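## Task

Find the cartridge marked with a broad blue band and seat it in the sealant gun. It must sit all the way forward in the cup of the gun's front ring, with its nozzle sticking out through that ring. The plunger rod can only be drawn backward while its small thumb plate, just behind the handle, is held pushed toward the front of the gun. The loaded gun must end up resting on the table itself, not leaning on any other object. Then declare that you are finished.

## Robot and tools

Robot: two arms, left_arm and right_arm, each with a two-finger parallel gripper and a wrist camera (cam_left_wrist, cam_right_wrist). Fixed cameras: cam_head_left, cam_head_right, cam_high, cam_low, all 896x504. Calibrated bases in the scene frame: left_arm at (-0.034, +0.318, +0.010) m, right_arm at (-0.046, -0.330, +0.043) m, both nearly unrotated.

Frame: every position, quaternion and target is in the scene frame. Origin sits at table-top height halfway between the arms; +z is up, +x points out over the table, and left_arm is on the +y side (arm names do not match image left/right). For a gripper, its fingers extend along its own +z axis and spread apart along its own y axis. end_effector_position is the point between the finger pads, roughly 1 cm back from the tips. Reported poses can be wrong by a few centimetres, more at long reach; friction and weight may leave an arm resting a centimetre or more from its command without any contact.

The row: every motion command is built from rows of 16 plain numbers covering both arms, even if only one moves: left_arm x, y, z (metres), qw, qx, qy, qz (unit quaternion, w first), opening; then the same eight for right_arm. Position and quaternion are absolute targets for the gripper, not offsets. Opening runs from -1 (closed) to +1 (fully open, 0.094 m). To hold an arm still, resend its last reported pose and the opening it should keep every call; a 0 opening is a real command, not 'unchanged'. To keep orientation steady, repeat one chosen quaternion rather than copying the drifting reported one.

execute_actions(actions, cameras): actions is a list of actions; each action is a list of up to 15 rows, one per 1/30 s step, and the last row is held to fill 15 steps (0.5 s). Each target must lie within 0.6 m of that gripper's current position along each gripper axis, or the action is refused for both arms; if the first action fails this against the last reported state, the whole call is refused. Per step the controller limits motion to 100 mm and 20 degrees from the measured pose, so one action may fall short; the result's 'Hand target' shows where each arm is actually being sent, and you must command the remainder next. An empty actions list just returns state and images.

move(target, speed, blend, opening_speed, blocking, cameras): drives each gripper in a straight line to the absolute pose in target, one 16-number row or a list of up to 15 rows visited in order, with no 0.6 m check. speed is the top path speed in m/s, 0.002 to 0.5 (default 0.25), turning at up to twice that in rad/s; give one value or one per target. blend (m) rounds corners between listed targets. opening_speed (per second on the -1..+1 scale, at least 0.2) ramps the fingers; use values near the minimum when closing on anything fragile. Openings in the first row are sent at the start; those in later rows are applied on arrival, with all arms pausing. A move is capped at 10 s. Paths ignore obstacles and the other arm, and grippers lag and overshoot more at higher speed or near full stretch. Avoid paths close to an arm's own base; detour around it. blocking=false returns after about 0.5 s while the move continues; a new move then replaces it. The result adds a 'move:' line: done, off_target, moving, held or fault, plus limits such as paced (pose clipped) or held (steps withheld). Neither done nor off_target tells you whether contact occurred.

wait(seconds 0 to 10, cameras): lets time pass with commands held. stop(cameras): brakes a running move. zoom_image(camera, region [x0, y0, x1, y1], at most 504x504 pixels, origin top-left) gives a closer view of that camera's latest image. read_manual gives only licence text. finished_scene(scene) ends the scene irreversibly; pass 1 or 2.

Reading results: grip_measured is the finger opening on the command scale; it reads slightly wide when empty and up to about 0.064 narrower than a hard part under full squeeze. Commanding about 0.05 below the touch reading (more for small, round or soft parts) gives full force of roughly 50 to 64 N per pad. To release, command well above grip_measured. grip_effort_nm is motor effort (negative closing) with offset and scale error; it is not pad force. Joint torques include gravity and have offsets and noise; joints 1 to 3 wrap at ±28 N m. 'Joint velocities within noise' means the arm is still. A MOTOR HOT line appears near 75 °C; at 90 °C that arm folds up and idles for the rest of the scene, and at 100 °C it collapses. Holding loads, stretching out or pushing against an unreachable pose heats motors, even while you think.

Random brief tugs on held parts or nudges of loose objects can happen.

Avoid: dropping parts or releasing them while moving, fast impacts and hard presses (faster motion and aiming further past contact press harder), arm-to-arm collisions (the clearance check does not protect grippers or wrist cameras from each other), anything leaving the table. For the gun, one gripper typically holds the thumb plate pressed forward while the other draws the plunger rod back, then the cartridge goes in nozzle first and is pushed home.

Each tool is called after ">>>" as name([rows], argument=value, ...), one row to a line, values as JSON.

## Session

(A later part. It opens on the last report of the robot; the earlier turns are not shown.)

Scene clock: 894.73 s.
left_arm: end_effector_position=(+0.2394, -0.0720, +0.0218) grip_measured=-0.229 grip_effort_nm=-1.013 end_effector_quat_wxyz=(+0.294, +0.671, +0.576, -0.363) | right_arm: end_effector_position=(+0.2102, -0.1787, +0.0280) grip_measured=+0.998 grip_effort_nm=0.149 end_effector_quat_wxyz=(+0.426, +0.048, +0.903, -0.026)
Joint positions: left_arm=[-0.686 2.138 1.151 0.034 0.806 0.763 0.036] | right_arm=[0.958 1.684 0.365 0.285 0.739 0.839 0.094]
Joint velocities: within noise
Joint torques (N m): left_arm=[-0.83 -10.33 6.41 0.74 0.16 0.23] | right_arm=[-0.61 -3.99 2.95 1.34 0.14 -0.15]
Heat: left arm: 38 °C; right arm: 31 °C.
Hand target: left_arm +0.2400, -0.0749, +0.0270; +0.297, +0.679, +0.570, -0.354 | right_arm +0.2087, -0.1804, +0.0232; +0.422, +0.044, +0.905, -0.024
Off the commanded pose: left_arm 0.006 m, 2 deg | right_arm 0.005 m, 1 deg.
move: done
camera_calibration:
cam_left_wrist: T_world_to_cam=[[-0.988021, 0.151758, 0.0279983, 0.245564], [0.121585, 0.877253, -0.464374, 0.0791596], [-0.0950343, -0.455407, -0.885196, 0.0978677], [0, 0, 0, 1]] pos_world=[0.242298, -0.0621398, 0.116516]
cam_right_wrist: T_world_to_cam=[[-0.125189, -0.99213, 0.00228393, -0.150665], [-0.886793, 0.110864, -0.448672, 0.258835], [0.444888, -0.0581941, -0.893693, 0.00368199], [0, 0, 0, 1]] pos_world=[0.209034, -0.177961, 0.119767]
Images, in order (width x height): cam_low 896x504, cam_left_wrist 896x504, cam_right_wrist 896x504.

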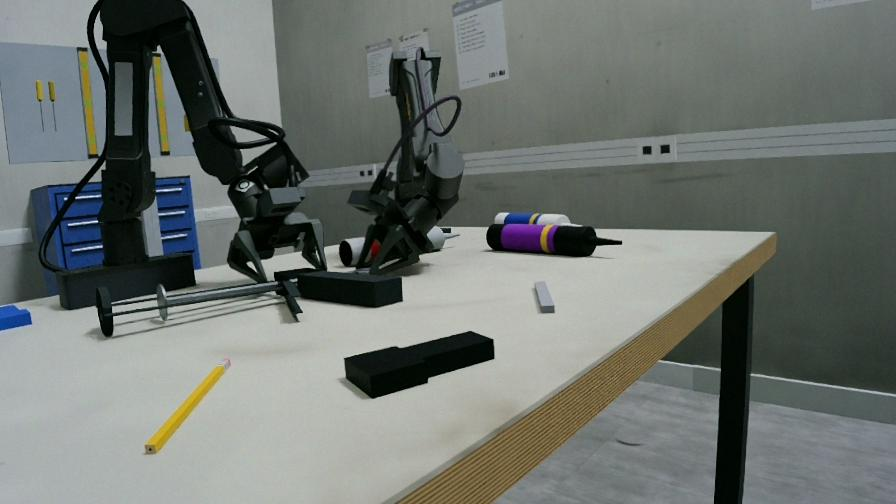

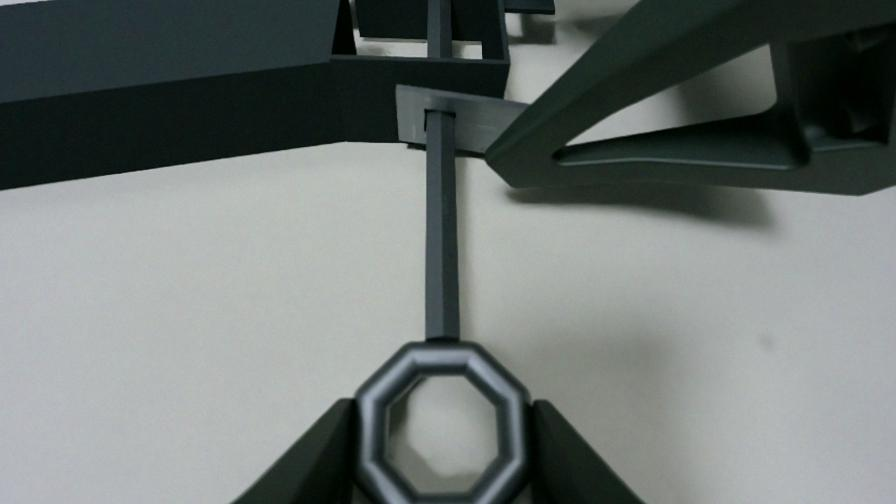

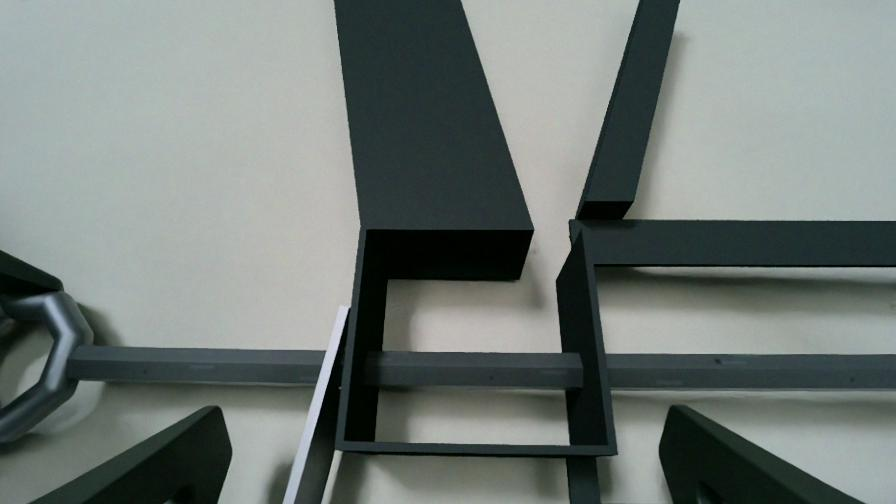

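>>> move(target=[0.240, -0.075, 0.027, 0.2968, 0.6796, 0.5702, -0.3537, -0.7, 0.205, -0.180, 0.016, 0.422, 0.0474, 0.905, -0.0221, 1], speed=0.05, cameras=["cam_left_wrist","cam_right_wrist","cam_low"])

Scene clock: 917.17 s.
left_arm: end_effector_position=(+0.2394, -0.0720, +0.0218) grip_measured=-0.229 grip_effort_nm=-1.023 end_effector_quat_wxyz=(+0.294, +0.671, +0.576, -0.363) | right_arm: end_effector_position=(+0.2108, -0.1785, +0.0276) grip_measured=+0.998 grip_effort_nm=0.144 end_effector_quat_wxyz=(+0.439, +0.049, +0.897, -0.027)
Joint positions: left_arm=[-0.686 2.138 1.151 0.034 0.806 0.763 0.036] | right_arm=[0.97 1.708 0.354 0.334 0.768 0.839 0.094]
Joint velocities: within noise
Joint torques (N m): left_arm=[-0.64 -10.41 6.5 0.76 0.19 0.22] | right_arm=[0.58 -3.36 2.67 1.18 0.05 0.12]
Heat: left arm: 38 °C; right arm: 32 °C.
Hand target: left_arm +0.2400, -0.0749, +0.0270; +0.297, +0.679, +0.570, -0.354 | right_arm +0.2039, -0.1788, +0.0176; +0.425, +0.044, +0.904, -0.023
Off the commanded pose: left_arm 0.006 m, 2 deg | right_arm 0.013 m, 2 deg.
move: off_target (right_arm)
camera_calibration:
cam_left_wrist: T_world_to_cam=[[-0.988021, 0.151758, 0.0279983, 0.245564], [0.121585, 0.877253, -0.464374, 0.0791596], [-0.0950343, -0.455407, -0.885196, 0.0978677], [0, 0, 0, 1]] pos_world=[0.242298, -0.0621398, 0.116516]
cam_right_wrist: T_world_to_cam=[[-0.128042, -0.991767, 0.00191201, -0.149741], [-0.873415, 0.111848, -0.473958, 0.257286], [0.469842, -0.0623563, -0.880545, -0.00333521], [0, 0, 0, 1]] pos_world=[0.207111, -0.177493, 0.119292]
Images, in order (width x height): cam_low 896x504, cam_left_wrist 896x504, cam_right_wrist 896x504.

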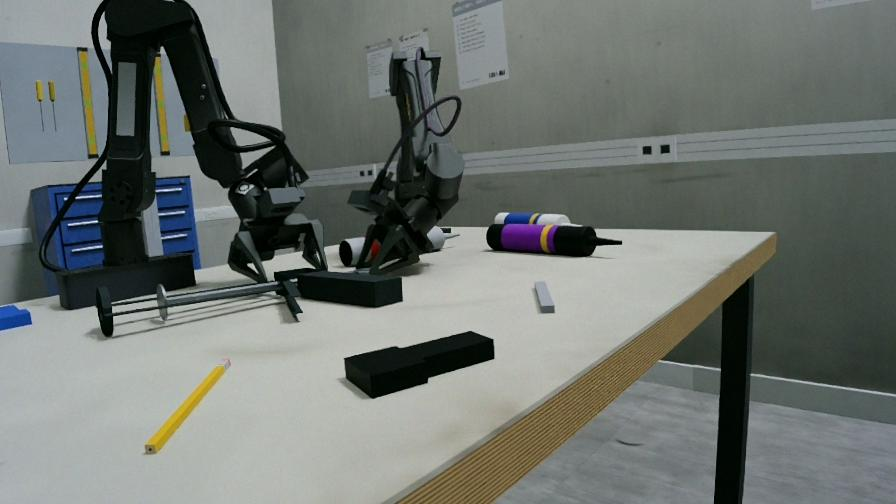

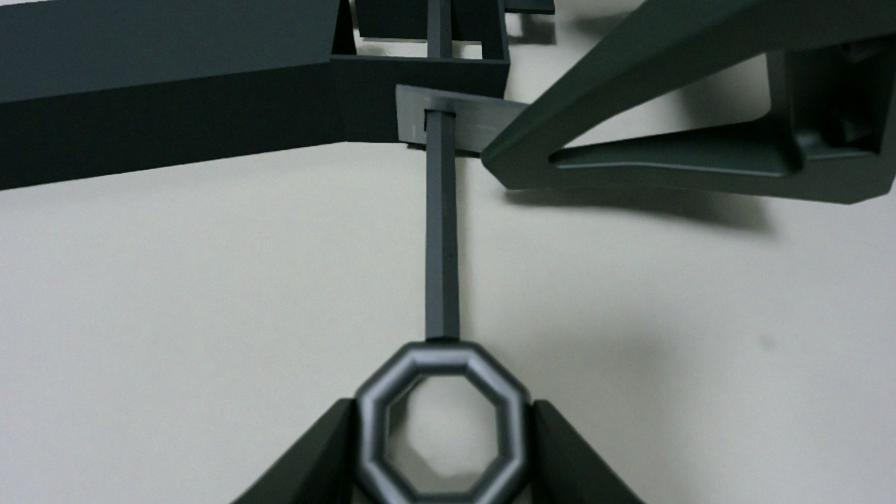

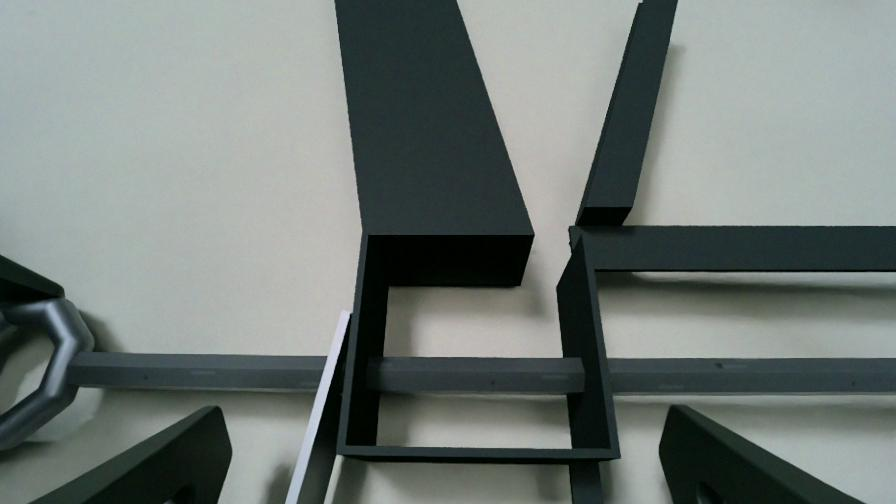

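>>> move(target=[0.240, -0.075, 0.027, 0.2968, 0.6796, 0.5702, -0.3537, -0.7, 0.2065, -0.181, 0.026, 0.422, 0.0474, 0.905, -0.0221, 0.1], speed=0.05, opening_speed=0.5, cameras=["cam_left_wrist","cam_right_wrist"])

Scene clock: 936.97 s.
left_arm: end_effector_position=(+0.2400, -0.0715, +0.0218) grip_measured=-0.229 grip_effort_nm=-1.018 end_effector_quat_wxyz=(+0.294, +0.670, +0.577, -0.362) | right_arm: end_effector_position=(+0.2117, -0.1819, +0.0277) grip_measured=+0.172 grip_effort_nm=-1.004 end_effector_quat_wxyz=(+0.431, +0.056, +0.900, -0.025)
Joint positions: left_arm=[-0.685 2.138 1.151 0.034 0.806 0.763 0.036] | right_arm=[0.95 1.69 0.354 0.313 0.747 0.842 0.055]
Joint velocities: within noise
Joint torques (N m): left_arm=[-0.76 -10.39 6.53 0.76 0.16 0.2] | right_arm=[-0.23 -6.28 3.36 0.81 0.1 0.01]
Heat: left arm: 39 °C; right arm: 32 °C.
Hand target: left_arm +0.2406, -0.0745, +0.0270; +0.297, +0.679, +0.571, -0.354 | right_arm +0.2079, -0.1832, +0.0257; +0.422, +0.053, +0.905, -0.023
Off the commanded pose: left_arm 0.006 m, 2 deg | right_arm 0.006 m, 2 deg.
move: done
camera_calibration:
cam_left_wrist: T_world_to_cam=[[-0.988253, 0.150243, 0.0279983, 0.246038], [0.12024, 0.877439, -0.464374, 0.0790547], [-0.0943356, -0.455552, -0.885196, 0.0979377], [0, 0, 0, 1]] pos_world=[0.242881, -0.0617152, 0.116516]
cam_right_wrist: T_world_to_cam=[[-0.138611, -0.990326, -0.00640138, -0.150235], [-0.879785, 0.126102, -0.458342, 0.261959], [0.454715, -0.0578994, -0.888753, 0.000435355], [0, 0, 0, 1]] pos_world=[0.209445, -0.18179, 0.119492]
Images, in order (width x height): cam_left_wrist 896x504, cam_right_wrist 896x504.

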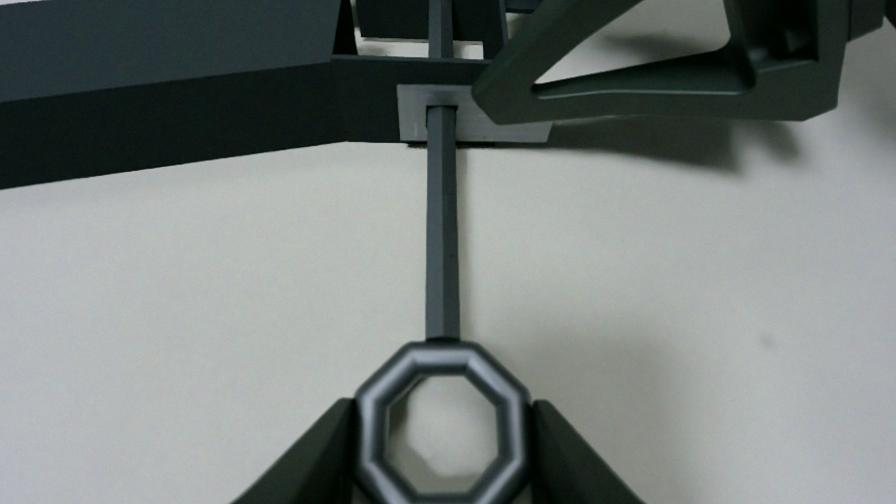

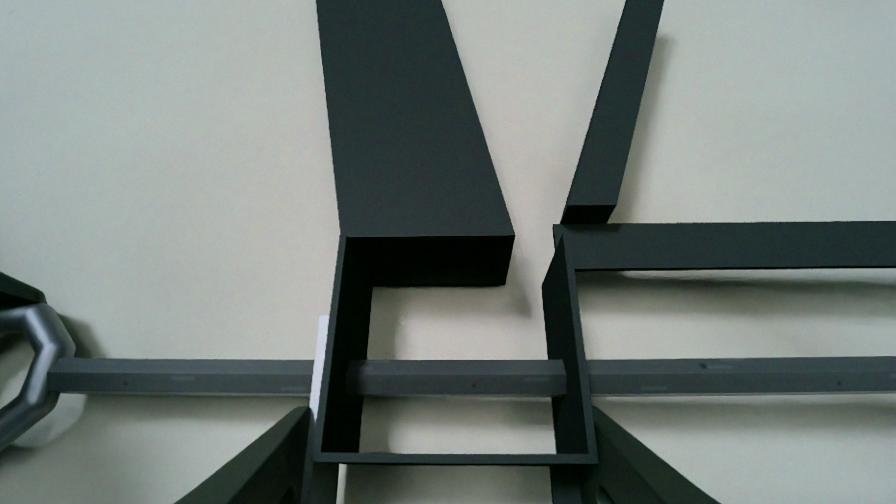

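>>> move(target=[0.2485, -0.010, 0.026, 0.2968, 0.6796, 0.5702, -0.3537, -0.7, 0.2079, -0.1832, 0.0257, 0.422, 0.053, 0.905, -0.0221, 0.1], speed=0.05)

Scene clock: 961.57 s.
left_arm: end_effector_position=(+0.2452, -0.0250, +0.0188) grip_measured=-0.229 grip_effort_nm=-1.018 end_effector_quat_wxyz=(+0.295, +0.669, +0.573, -0.370) | right_arm: end_effector_position=(+0.2112, -0.1807, +0.0276) grip_measured=+0.172 grip_effort_nm=-1.009 end_effector_quat_wxyz=(+0.430, +0.053, +0.901, -0.024)
Joint positions: left_arm=[-0.571 2.096 1.071 -0.032 0.884 0.905 0.036] | right_arm=[0.952 1.688 0.354 0.313 0.742 0.839 0.055]
Joint velocities: within noise
Joint torques (N m): left_arm=[2.14 -12.42 3.92 0.3 0.25 0.69] | right_arm=[-0.2 -6.15 3.23 0.87 0.09 0]
Heat: left arm: 39 °C; right arm: 31 °C.
Hand target: left_arm +0.2471, -0.0118, +0.0259; +0.298, +0.678, +0.570, -0.355 | right_arm +0.2074, -0.1821, +0.0254; +0.421, +0.050, +0.906, -0.021
Off the commanded pose: left_arm 0.017 m, 2 deg | right_arm 0.005 m, 1 deg.
move: off_target (left_arm)
camera_calibration:
cam_left_wrist: T_world_to_cam=[[-0.986858, 0.157984, 0.033939, 0.244035], [0.122897, 0.870191, -0.477141, 0.0356095], [-0.104914, -0.4667, -0.878171, 0.119127], [0, 0, 0, 1]] pos_world=[0.248949, -0.0139438, 0.113323]
cam_right_wrist: T_world_to_cam=[[-0.132823, -0.991113, -0.007232, -0.150496], [-0.881671, 0.121483, -0.455959, 0.260901], [0.452785, -0.0541855, -0.889972, 0.00172772], [0, 0, 0, 1]] pos_world=[0.209257, -0.18076, 0.119409]

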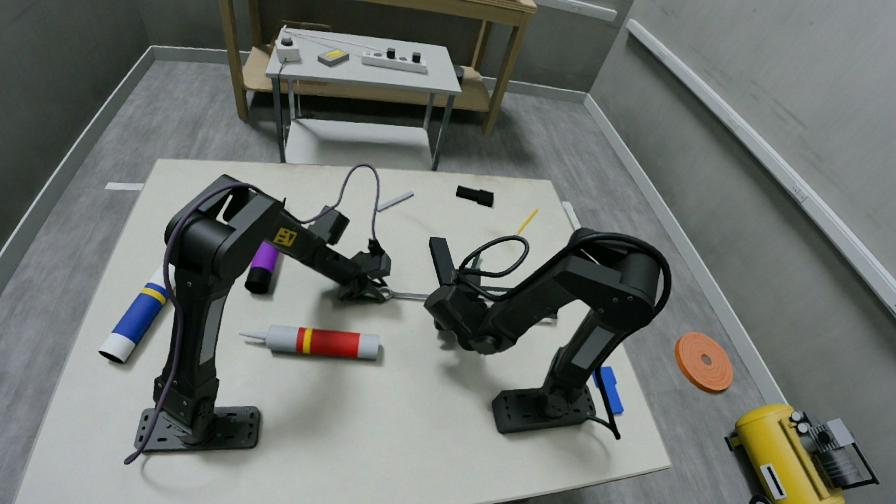

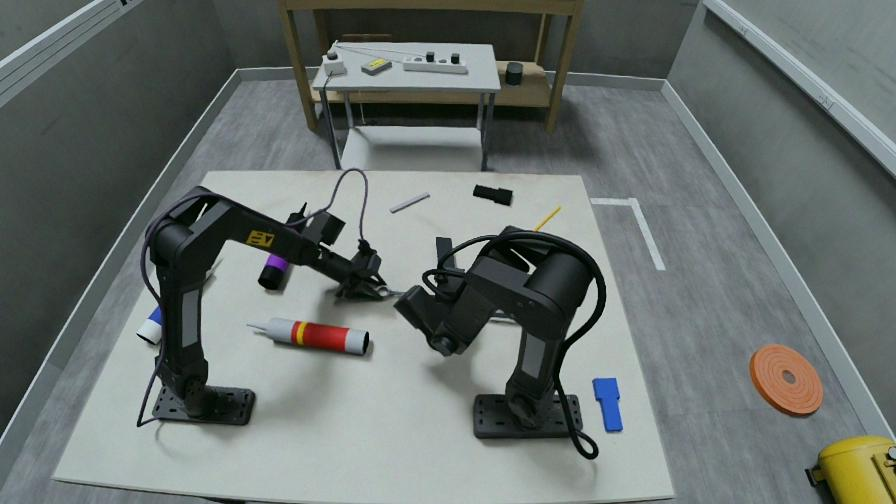

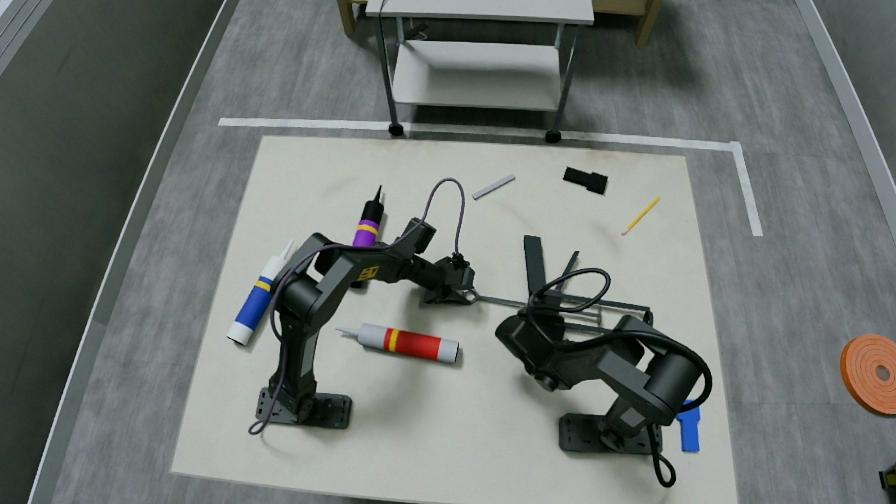

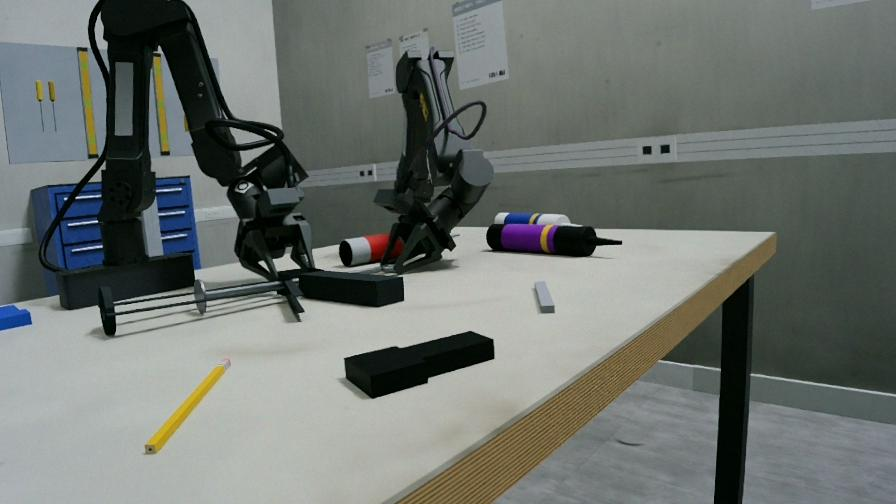

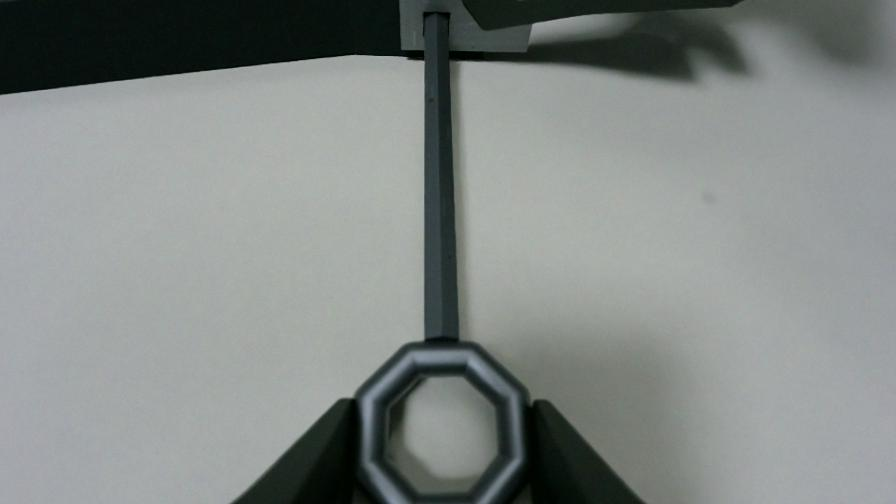

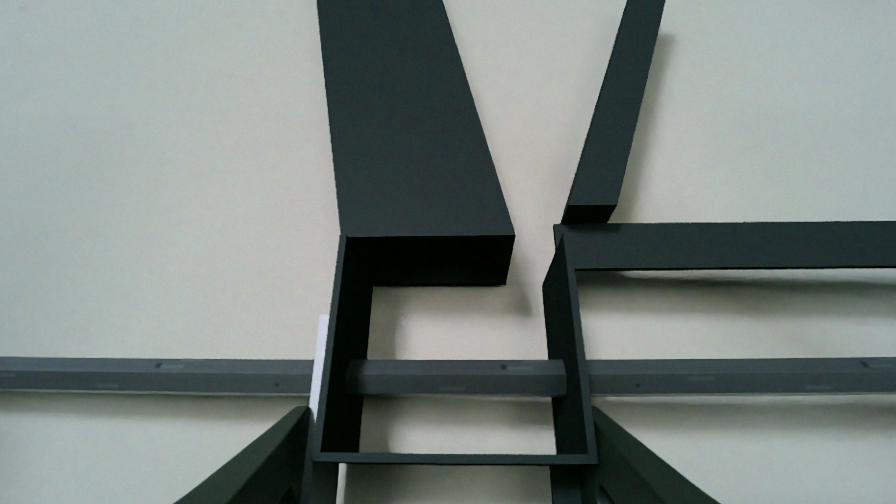

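>>> move(target=[0.2575, 0.060, 0.028, 0.2968, 0.6796, 0.5702, -0.3537, -0.7, 0.2079, -0.1832, 0.0257, 0.422, 0.053, 0.905, -0.0221, 0.1], speed=0.05, cameras=["cam_left_wrist","cam_right_wrist","cam_low"])

Scene clock: 977.87 s.
left_arm: end_effector_position=(+0.2523, +0.0441, +0.0200) grip_measured=-0.229 grip_effort_nm=-1.018 end_effector_quat_wxyz=(+0.293, +0.668, +0.571, -0.377) | right_arm: end_effector_position=(+0.2113, -0.1763, +0.0297) grip_measured=+0.172 grip_effort_nm=-1.004 end_effector_quat_wxyz=(+0.434, +0.052, +0.899, -0.016)
Joint positions: left_arm=[-0.384 2.055 1.034 -0.274 0.97 1.195 0.036] | right_arm=[0.961 1.685 0.354 0.325 0.742 0.839 0.055]
Joint velocities: within noise
Joint torques (N m): left_arm=[2.73 -11.73 4.74 -0.05 0.19 0.71] | right_arm=[-0.35 -5.75 3.26 0.76 0.12 0.04]
Heat: left arm: 38 °C; right arm: 31 °C.
Hand target: left_arm +0.2574, +0.0586, +0.0283; +0.299, +0.677, +0.571, -0.355 | right_arm +0.2064, -0.1809, +0.0253; +0.422, +0.049, +0.905, -0.020
Off the commanded pose: left_arm 0.019 m, 3 deg | right_arm 0.009 m, 2 deg.
move: off_target (left_arm)
camera_calibration:
cam_left_wrist: T_world_to_cam=[[-0.985521, 0.164161, 0.0424335, 0.239287], [0.123283, 0.865577, -0.485364, -0.0245732], [-0.116407, -0.473104, -0.873282, 0.156274], [0, 0, 0, 1]] pos_world=[0.257043, 0.0559225, 0.114391]
cam_right_wrist: T_world_to_cam=[[-0.12357, -0.99212, -0.0207029, -0.147843], [-0.878644, 0.119086, -0.462388, 0.260518], [0.46121, -0.0389471, -0.886436, 0.00458449], [0, 0, 0, 1]] pos_world=[0.20852, -0.177524, 0.121464]
Images, in order (width x height): cam_low 896x504, cam_left_wrist 896x504, cam_right_wrist 896x504.

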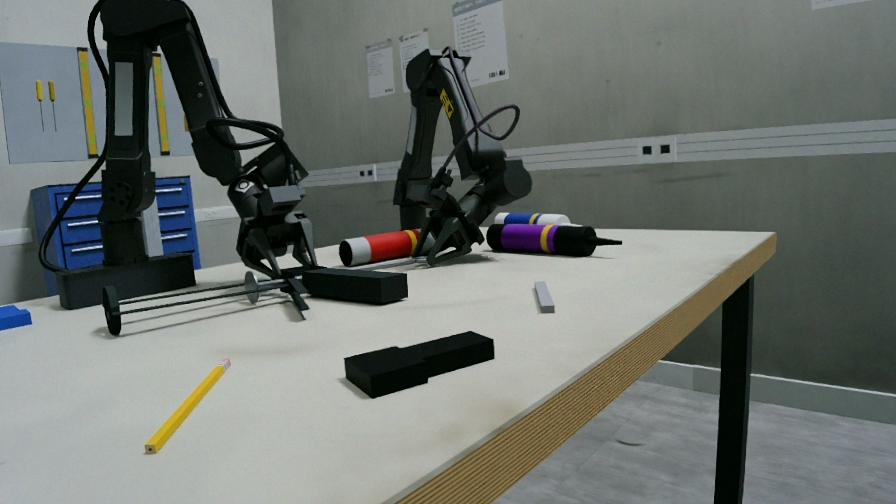

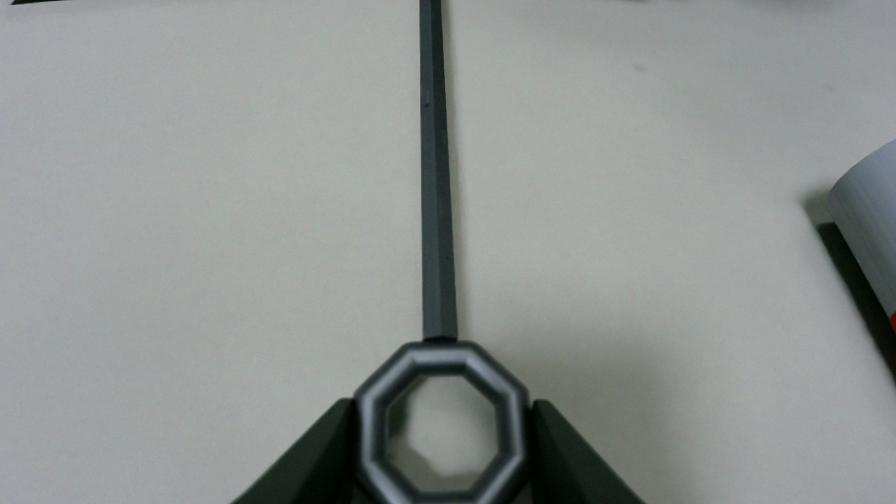

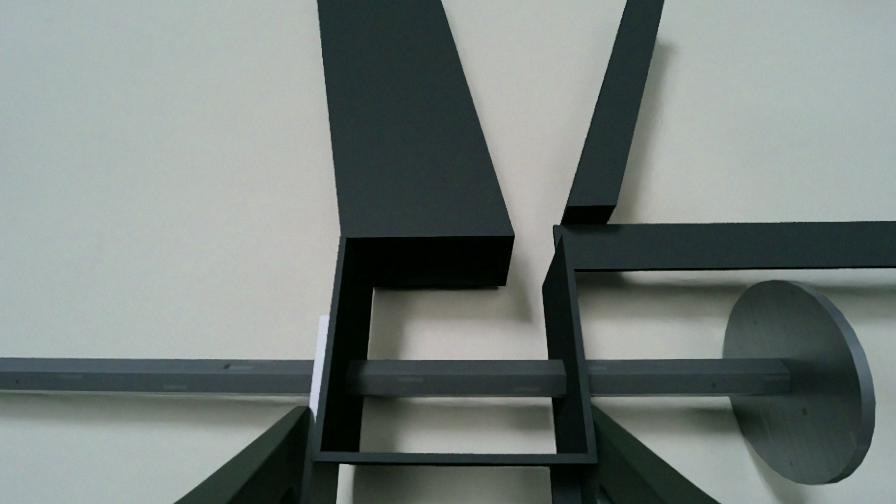

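>>> move(target=[0.2605, 0.085, 0.029, 0.2968, 0.6796, 0.5702, -0.3537, -0.7, 0.2079, -0.1832, 0.0257, 0.422, 0.053, 0.905, -0.0221, 0.1], speed=0.05, cameras=["cam_left_wrist","cam_right_wrist","cam_low"])

Scene clock: 1002.83 s.
left_arm: end_effector_position=(+0.2537, +0.0697, +0.0205) grip_measured=-0.229 grip_effort_nm=-1.018 end_effector_quat_wxyz=(+0.296, +0.664, +0.570, -0.382) | right_arm: end_effector_position=(+0.2117, -0.1748, +0.0307) grip_measured=+0.172 grip_effort_nm=-1.009 end_effector_quat_wxyz=(+0.434, +0.049, +0.899, -0.013)
Joint positions: left_arm=[-0.307 2.055 1.034 -0.381 1 1.322 0.036] | right_arm=[0.961 1.681 0.354 0.328 0.737 0.831 0.055]
Joint velocities: within noise
Joint torques (N m): left_arm=[2.65 -11.77 5.19 -0.19 0.11 0.63] | right_arm=[-1.1 -5.59 3.26 0.73 0.17 0.1]
Heat: left arm: 40 °C; right arm: 31 °C.
Hand target: left_arm +0.2601, +0.0835, +0.0300; +0.302, +0.676, +0.570, -0.357 | right_arm +0.2078, -0.1832, +0.0260; +0.422, +0.053, +0.905, -0.022
Off the commanded pose: left_arm 0.019 m, 4 deg | right_arm 0.010 m, 2 deg.
move: off_target (left_arm)
camera_calibration:
cam_left_wrist: T_world_to_cam=[[-0.985471, 0.163429, 0.0462444, 0.236441], [0.119166, 0.859305, -0.497387, -0.0449233], [-0.121026, -0.48465, -0.866295, 0.170774], [0, 0, 0, 1]] pos_world=[0.259027, 0.0827271, 0.114662]
cam_right_wrist: T_world_to_cam=[[-0.116356, -0.992934, -0.0232913, -0.14787], [-0.879126, 0.113875, -0.462786, 0.260321], [0.462168, -0.0333717, -0.886164, 0.00617345], [0, 0, 0, 1]] pos_world=[0.208796, -0.176263, 0.122499]
Images, in order (width x height): cam_low 896x504, cam_left_wrist 896x504, cam_right_wrist 896x504.

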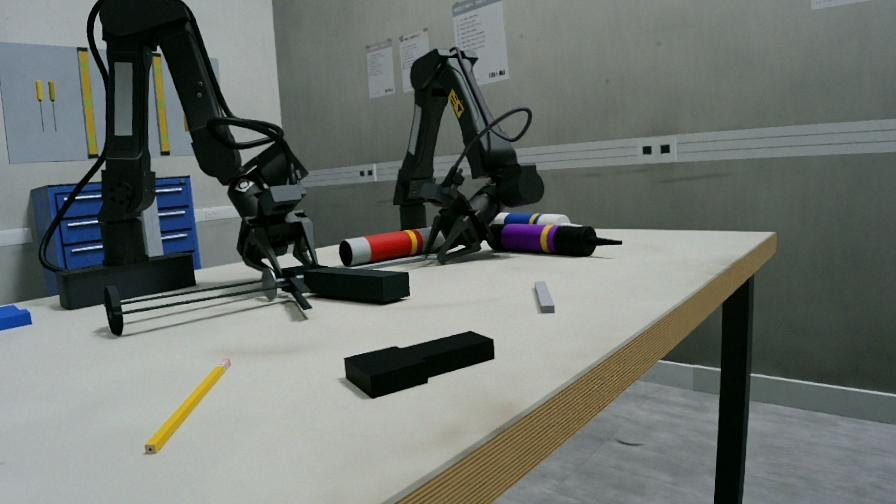

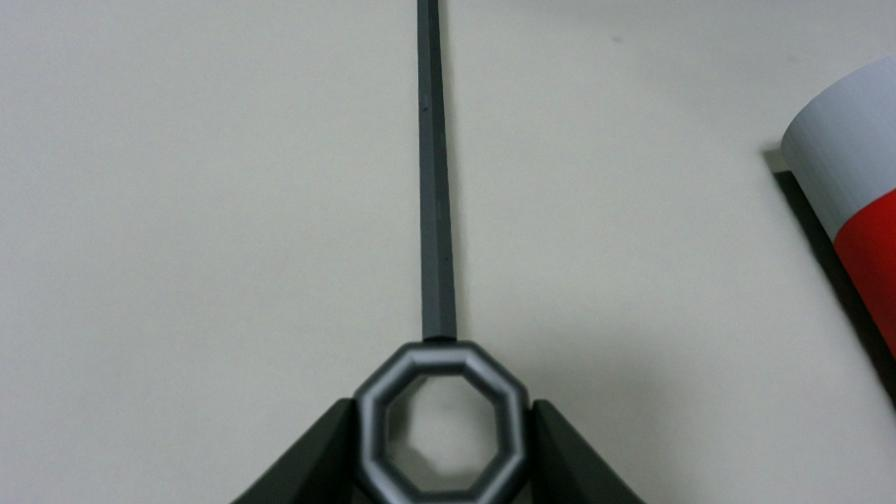

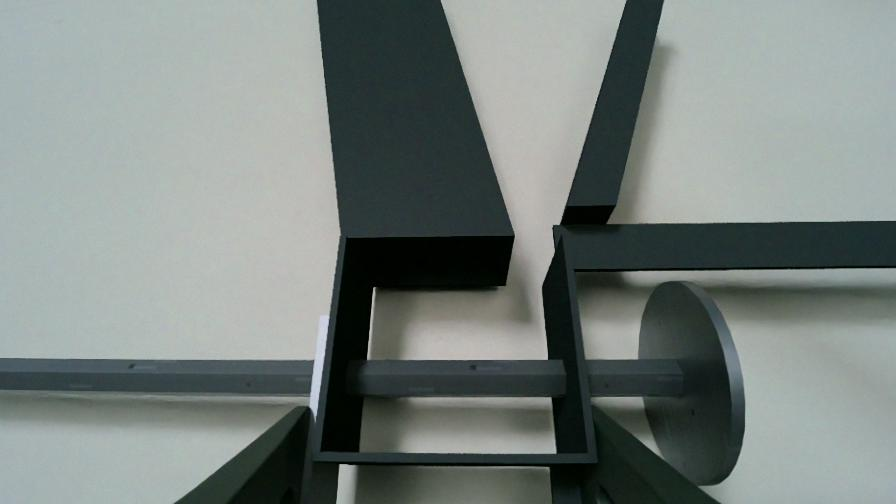

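>>> move([
  [0.2605, 0.085, 0.029, 0.2968, 0.6796, 0.5702, -0.3537, -0.7, 0.2095, -0.1785, 0.028, 0.422, 0.053, 0.905, -0.0221, 0.8],
  [0.259, 0.074, 0.027, 0.2968, 0.6796, 0.5702, -0.3537, -0.7, 0.166, -0.173, 0.075, 0.422, 0.053, 0.905, -0.0221, 0.8],
  [0.259, 0.074, 0.027, 0.2968, 0.6796, 0.5702, -0.3537, -0.7, 0.185, -0.118, 0.09, 0.1675, 0.0448, 0.9802, -0.0963, -1],
], speed=0.1, cameras=["cam_left_wrist","cam_right_wrist","cam_high"])

Scene clock: 1041.90 s.
left_arm: end_effector_position=(+0.2524, +0.0764, +0.0163) grip_measured=-0.229 grip_effort_nm=-1.018 end_effector_quat_wxyz=(+0.285, +0.666, +0.578, -0.376) | right_arm: end_effector_position=(+0.1836, -0.1225, +0.0873) grip_measured=-0.987 grip_effort_nm=-0.647 end_effector_quat_wxyz=(+0.170, +0.055, +0.979, -0.094)
Joint positions: left_arm=[-0.296 2.055 1.034 -0.414 0.977 1.34 0.036] | right_arm=[0.966 1.74 1.095 -0.902 0.391 1.06 0.001]
Joint velocities: within noise
Joint torques (N m): left_arm=[-0.58 -11.21 5.2 0.37 0.1 0] | right_arm=[-0.65 -6.3 8.08 0.02 0.15 -0.16]
Heat: left arm: 42 °C; right arm: 30 °C.
Hand target: left_arm +0.2597, +0.0755, +0.0257; +0.295, +0.679, +0.573, -0.351 | right_arm +0.1867, -0.1209, +0.0899; +0.166, +0.051, +0.980, -0.097
Off the commanded pose: left_arm 0.013 m, 3 deg | right_arm 0.005 m, 1 deg.
move: off_target (left_arm)
camera_calibration:
cam_left_wrist: T_world_to_cam=[[-0.985685, 0.15777, 0.0594428, 0.234522], [0.111229, 0.873491, -0.473964, -0.0520617], [-0.1267, -0.460567, -0.878536, 0.170006], [0, 0, 0, 1]] pos_world=[0.258495, 0.0867741, 0.11074]
cam_right_wrist: T_world_to_cam=[[-0.155067, -0.973013, 0.17088, -0.105249], [-0.984242, 0.167042, 0.0579997, 0.236187], [-0.0849786, -0.159194, -0.983583, 0.164589], [0, 0, 0, 1]] pos_world=[0.230131, -0.11566, 0.166173]
Images, in order (width x height): cam_high 896x504, cam_left_wrist 896x504, cam_right_wrist 896x504.

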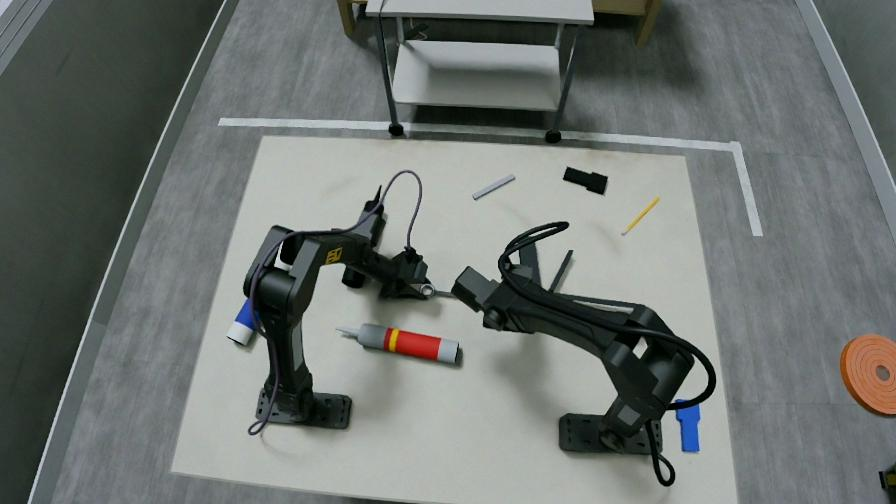

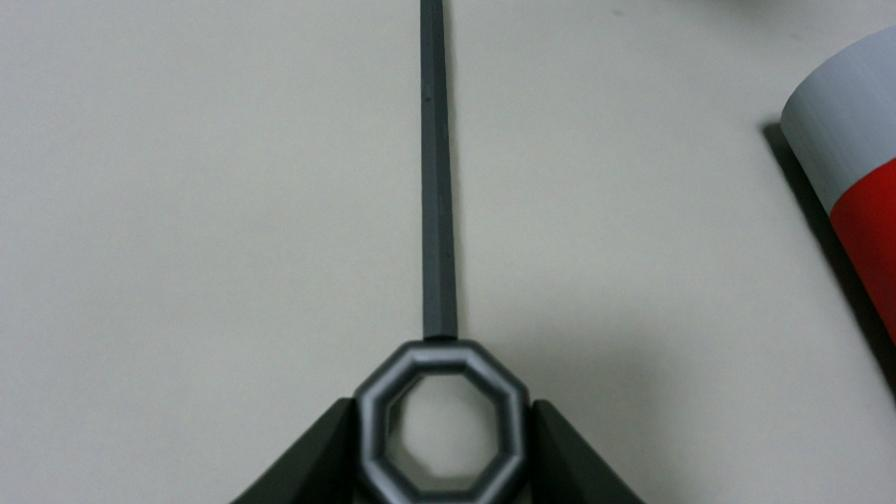

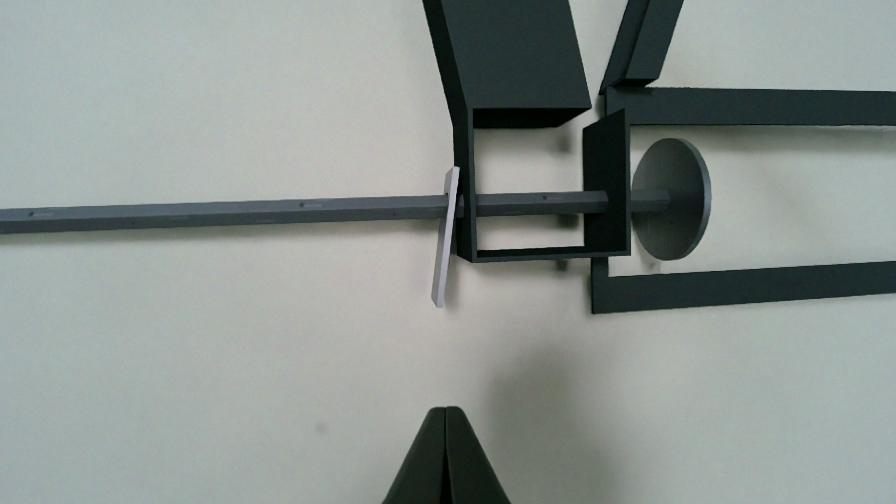

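>>> move(target=[0.259, 0.074, 0.027, 0.2968, 0.6796, 0.5702, -0.3537, -0.7, 0.212, -0.112, 0.020, 0.1675, 0.0448, 0.9802, -0.0963, -1], speed=0.08, cameras=["cam_left_wrist","cam_right_wrist","cam_low"])

Scene clock: 1054.17 s.
left_arm: end_effector_position=(+0.2524, +0.0764, +0.0163) grip_measured=-0.229 grip_effort_nm=-1.018 end_effector_quat_wxyz=(+0.285, +0.666, +0.578, -0.376) | right_arm: end_effector_position=(+0.2112, -0.1103, +0.0255) grip_measured=-0.987 grip_effort_nm=-0.652 end_effector_quat_wxyz=(+0.171, +0.049, +0.980, -0.094)
Joint positions: left_arm=[-0.296 2.055 1.034 -0.414 0.977 1.34 0.036] | right_arm=[0.918 1.941 1.078 -0.661 0.389 0.995 0.001]
Joint velocities: within noise
Joint torques (N m): left_arm=[-0.85 -11.23 5.15 0.37 0.18 -0.01] | right_arm=[-0.62 -7.8 4.44 0.46 0.15 -0.17]
Heat: left arm: 42 °C; right arm: 29 °C.
Hand target: left_arm +0.2590, +0.0740, +0.0270; +0.297, +0.679, +0.570, -0.354 | right_arm +0.2115, -0.1126, +0.0204; +0.167, +0.045, +0.980, -0.096
Off the commanded pose: left_arm 0.013 m, 3 deg | right_arm 0.006 m, 1 deg.
move: off_target (left_arm)
camera_calibration:
cam_left_wrist: T_world_to_cam=[[-0.985685, 0.15777, 0.0594428, 0.234522], [0.111229, 0.873491, -0.473964, -0.0520617], [-0.1267, -0.460567, -0.878536, 0.170006], [0, 0, 0, 1]] pos_world=[0.258495, 0.0867741, 0.11074]
cam_right_wrist: T_world_to_cam=[[-0.143252, -0.97455, 0.172427, -0.0812349], [-0.986158, 0.155257, 0.0582077, 0.263985], [-0.0834969, -0.161702, -0.983301, 0.1075], [0, 0, 0, 1]] pos_world=[0.25767, -0.10277, 0.104346]
Images, in order (width x height): cam_low 896x504, cam_left_wrist 896x504, cam_right_wrist 896x504.

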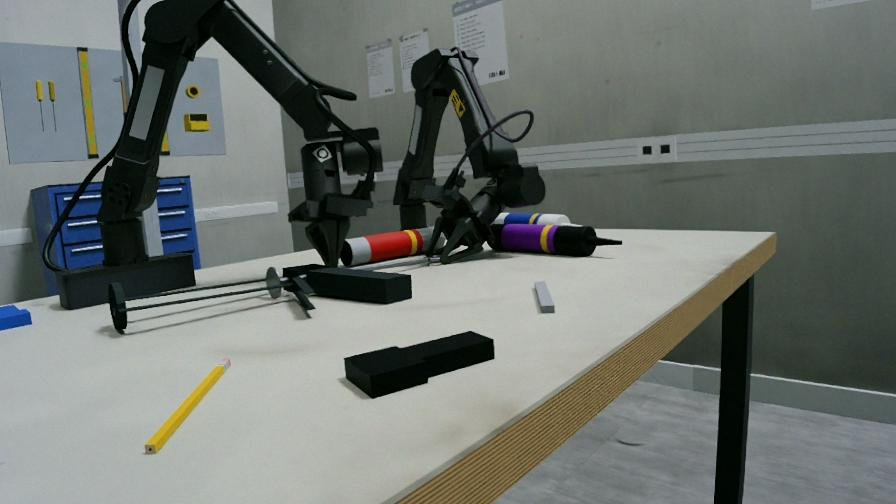

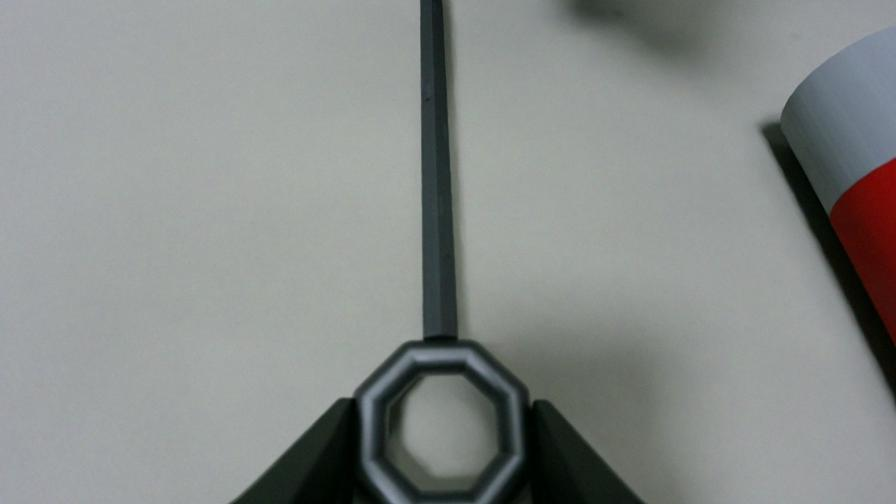

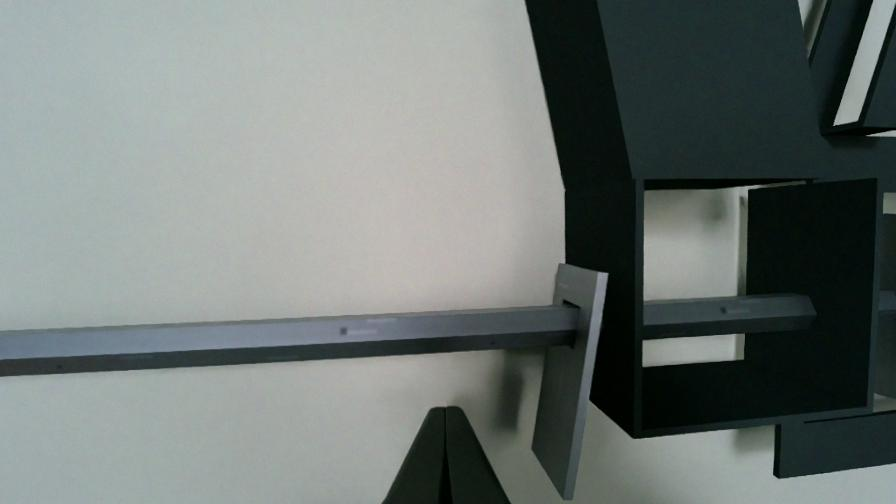

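>>> move([
  [0.259, 0.078, 0.027, 0.2968, 0.6796, 0.5702, -0.3537, -0.7, 0.213, -0.115, 0.013, 0.1675, 0.0448, 0.9802, -0.0963, -1],
  [0.259, 0.085, 0.027, 0.2968, 0.6796, 0.5702, -0.3537, -0.7, 0.210, -0.150, 0.013, 0.1675, 0.0448, 0.9802, -0.0963, -1],
], speed=0.06, cameras=["cam_left_wrist","cam_right_wrist","cam_low"])

Scene clock: 1066.70 s.
left_arm: end_effector_position=(+0.2524, +0.0764, +0.0163) grip_measured=-0.229 grip_effort_nm=-1.023 end_effector_quat_wxyz=(+0.286, +0.666, +0.577, -0.376) | right_arm: end_effector_position=(+0.2073, -0.1281, +0.0103) grip_measured=-0.988 grip_effort_nm=-0.637 end_effector_quat_wxyz=(+0.168, +0.038, +0.983, -0.071)
Joint positions: left_arm=[-0.296 2.055 1.034 -0.414 0.977 1.342 0.036] | right_arm=[0.874 1.892 0.937 -0.514 0.352 0.92 0.001]
Joint velocities: within noise
Joint torques (N m): left_arm=[1.39 -11.43 4.94 0.05 0.23 0.51] | right_arm=[-2.04 -9.43 3.25 0.08 0.42 -0.17]
Heat: left arm: 42 °C; right arm: 29 °C.
Hand target: left_arm +0.2581, +0.0836, +0.0266; +0.297, +0.679, +0.570, -0.354 | right_arm +0.2070, -0.1464, +0.0123; +0.167, +0.040, +0.981, -0.095
Off the commanded pose: left_arm 0.015 m, 3 deg | right_arm 0.022 m, 3 deg.
move: off_target (left_arm, right_arm)
camera_calibration:
cam_left_wrist: T_world_to_cam=[[-0.985624, 0.158623, 0.0581694, 0.234462], [0.112563, 0.873271, -0.474053, -0.0523803], [-0.125993, -0.460691, -0.878573, 0.169838], [0, 0, 0, 1]] pos_world=[0.258386, 0.0867938, 0.110745]
cam_right_wrist: T_world_to_cam=[[-0.114706, -0.984521, 0.132519, -0.103302], [-0.989669, 0.124804, 0.0705668, 0.260523], [-0.0860134, -0.123056, -0.988665, 0.0948554], [0, 0, 0, 1]] pos_world=[0.254141, -0.122545, 0.0890855]
Images, in order (width x height): cam_low 896x504, cam_left_wrist 896x504, cam_right_wrist 896x504.

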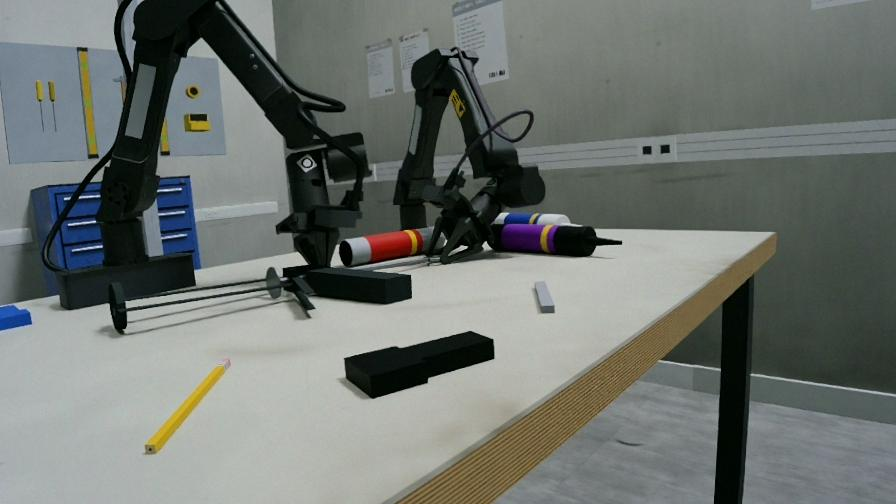

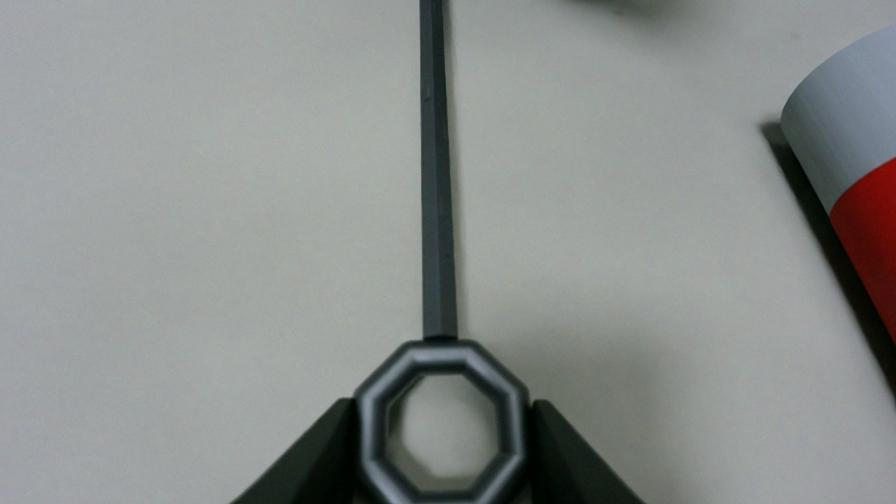

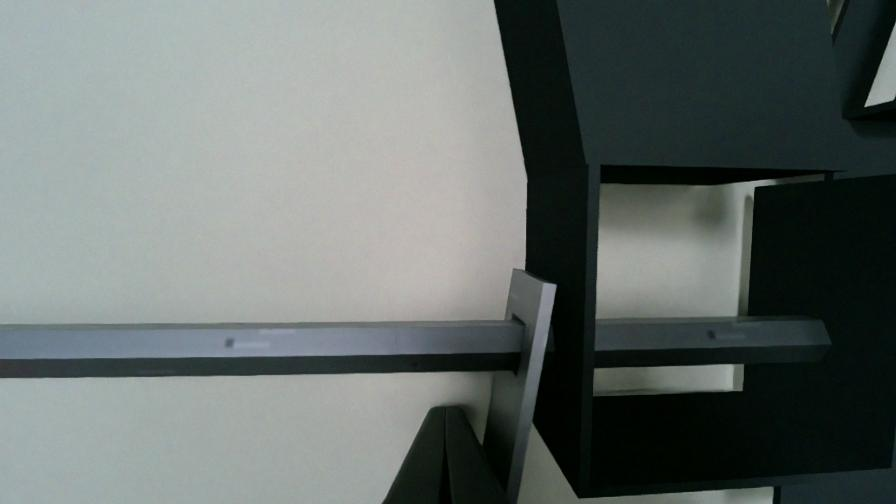

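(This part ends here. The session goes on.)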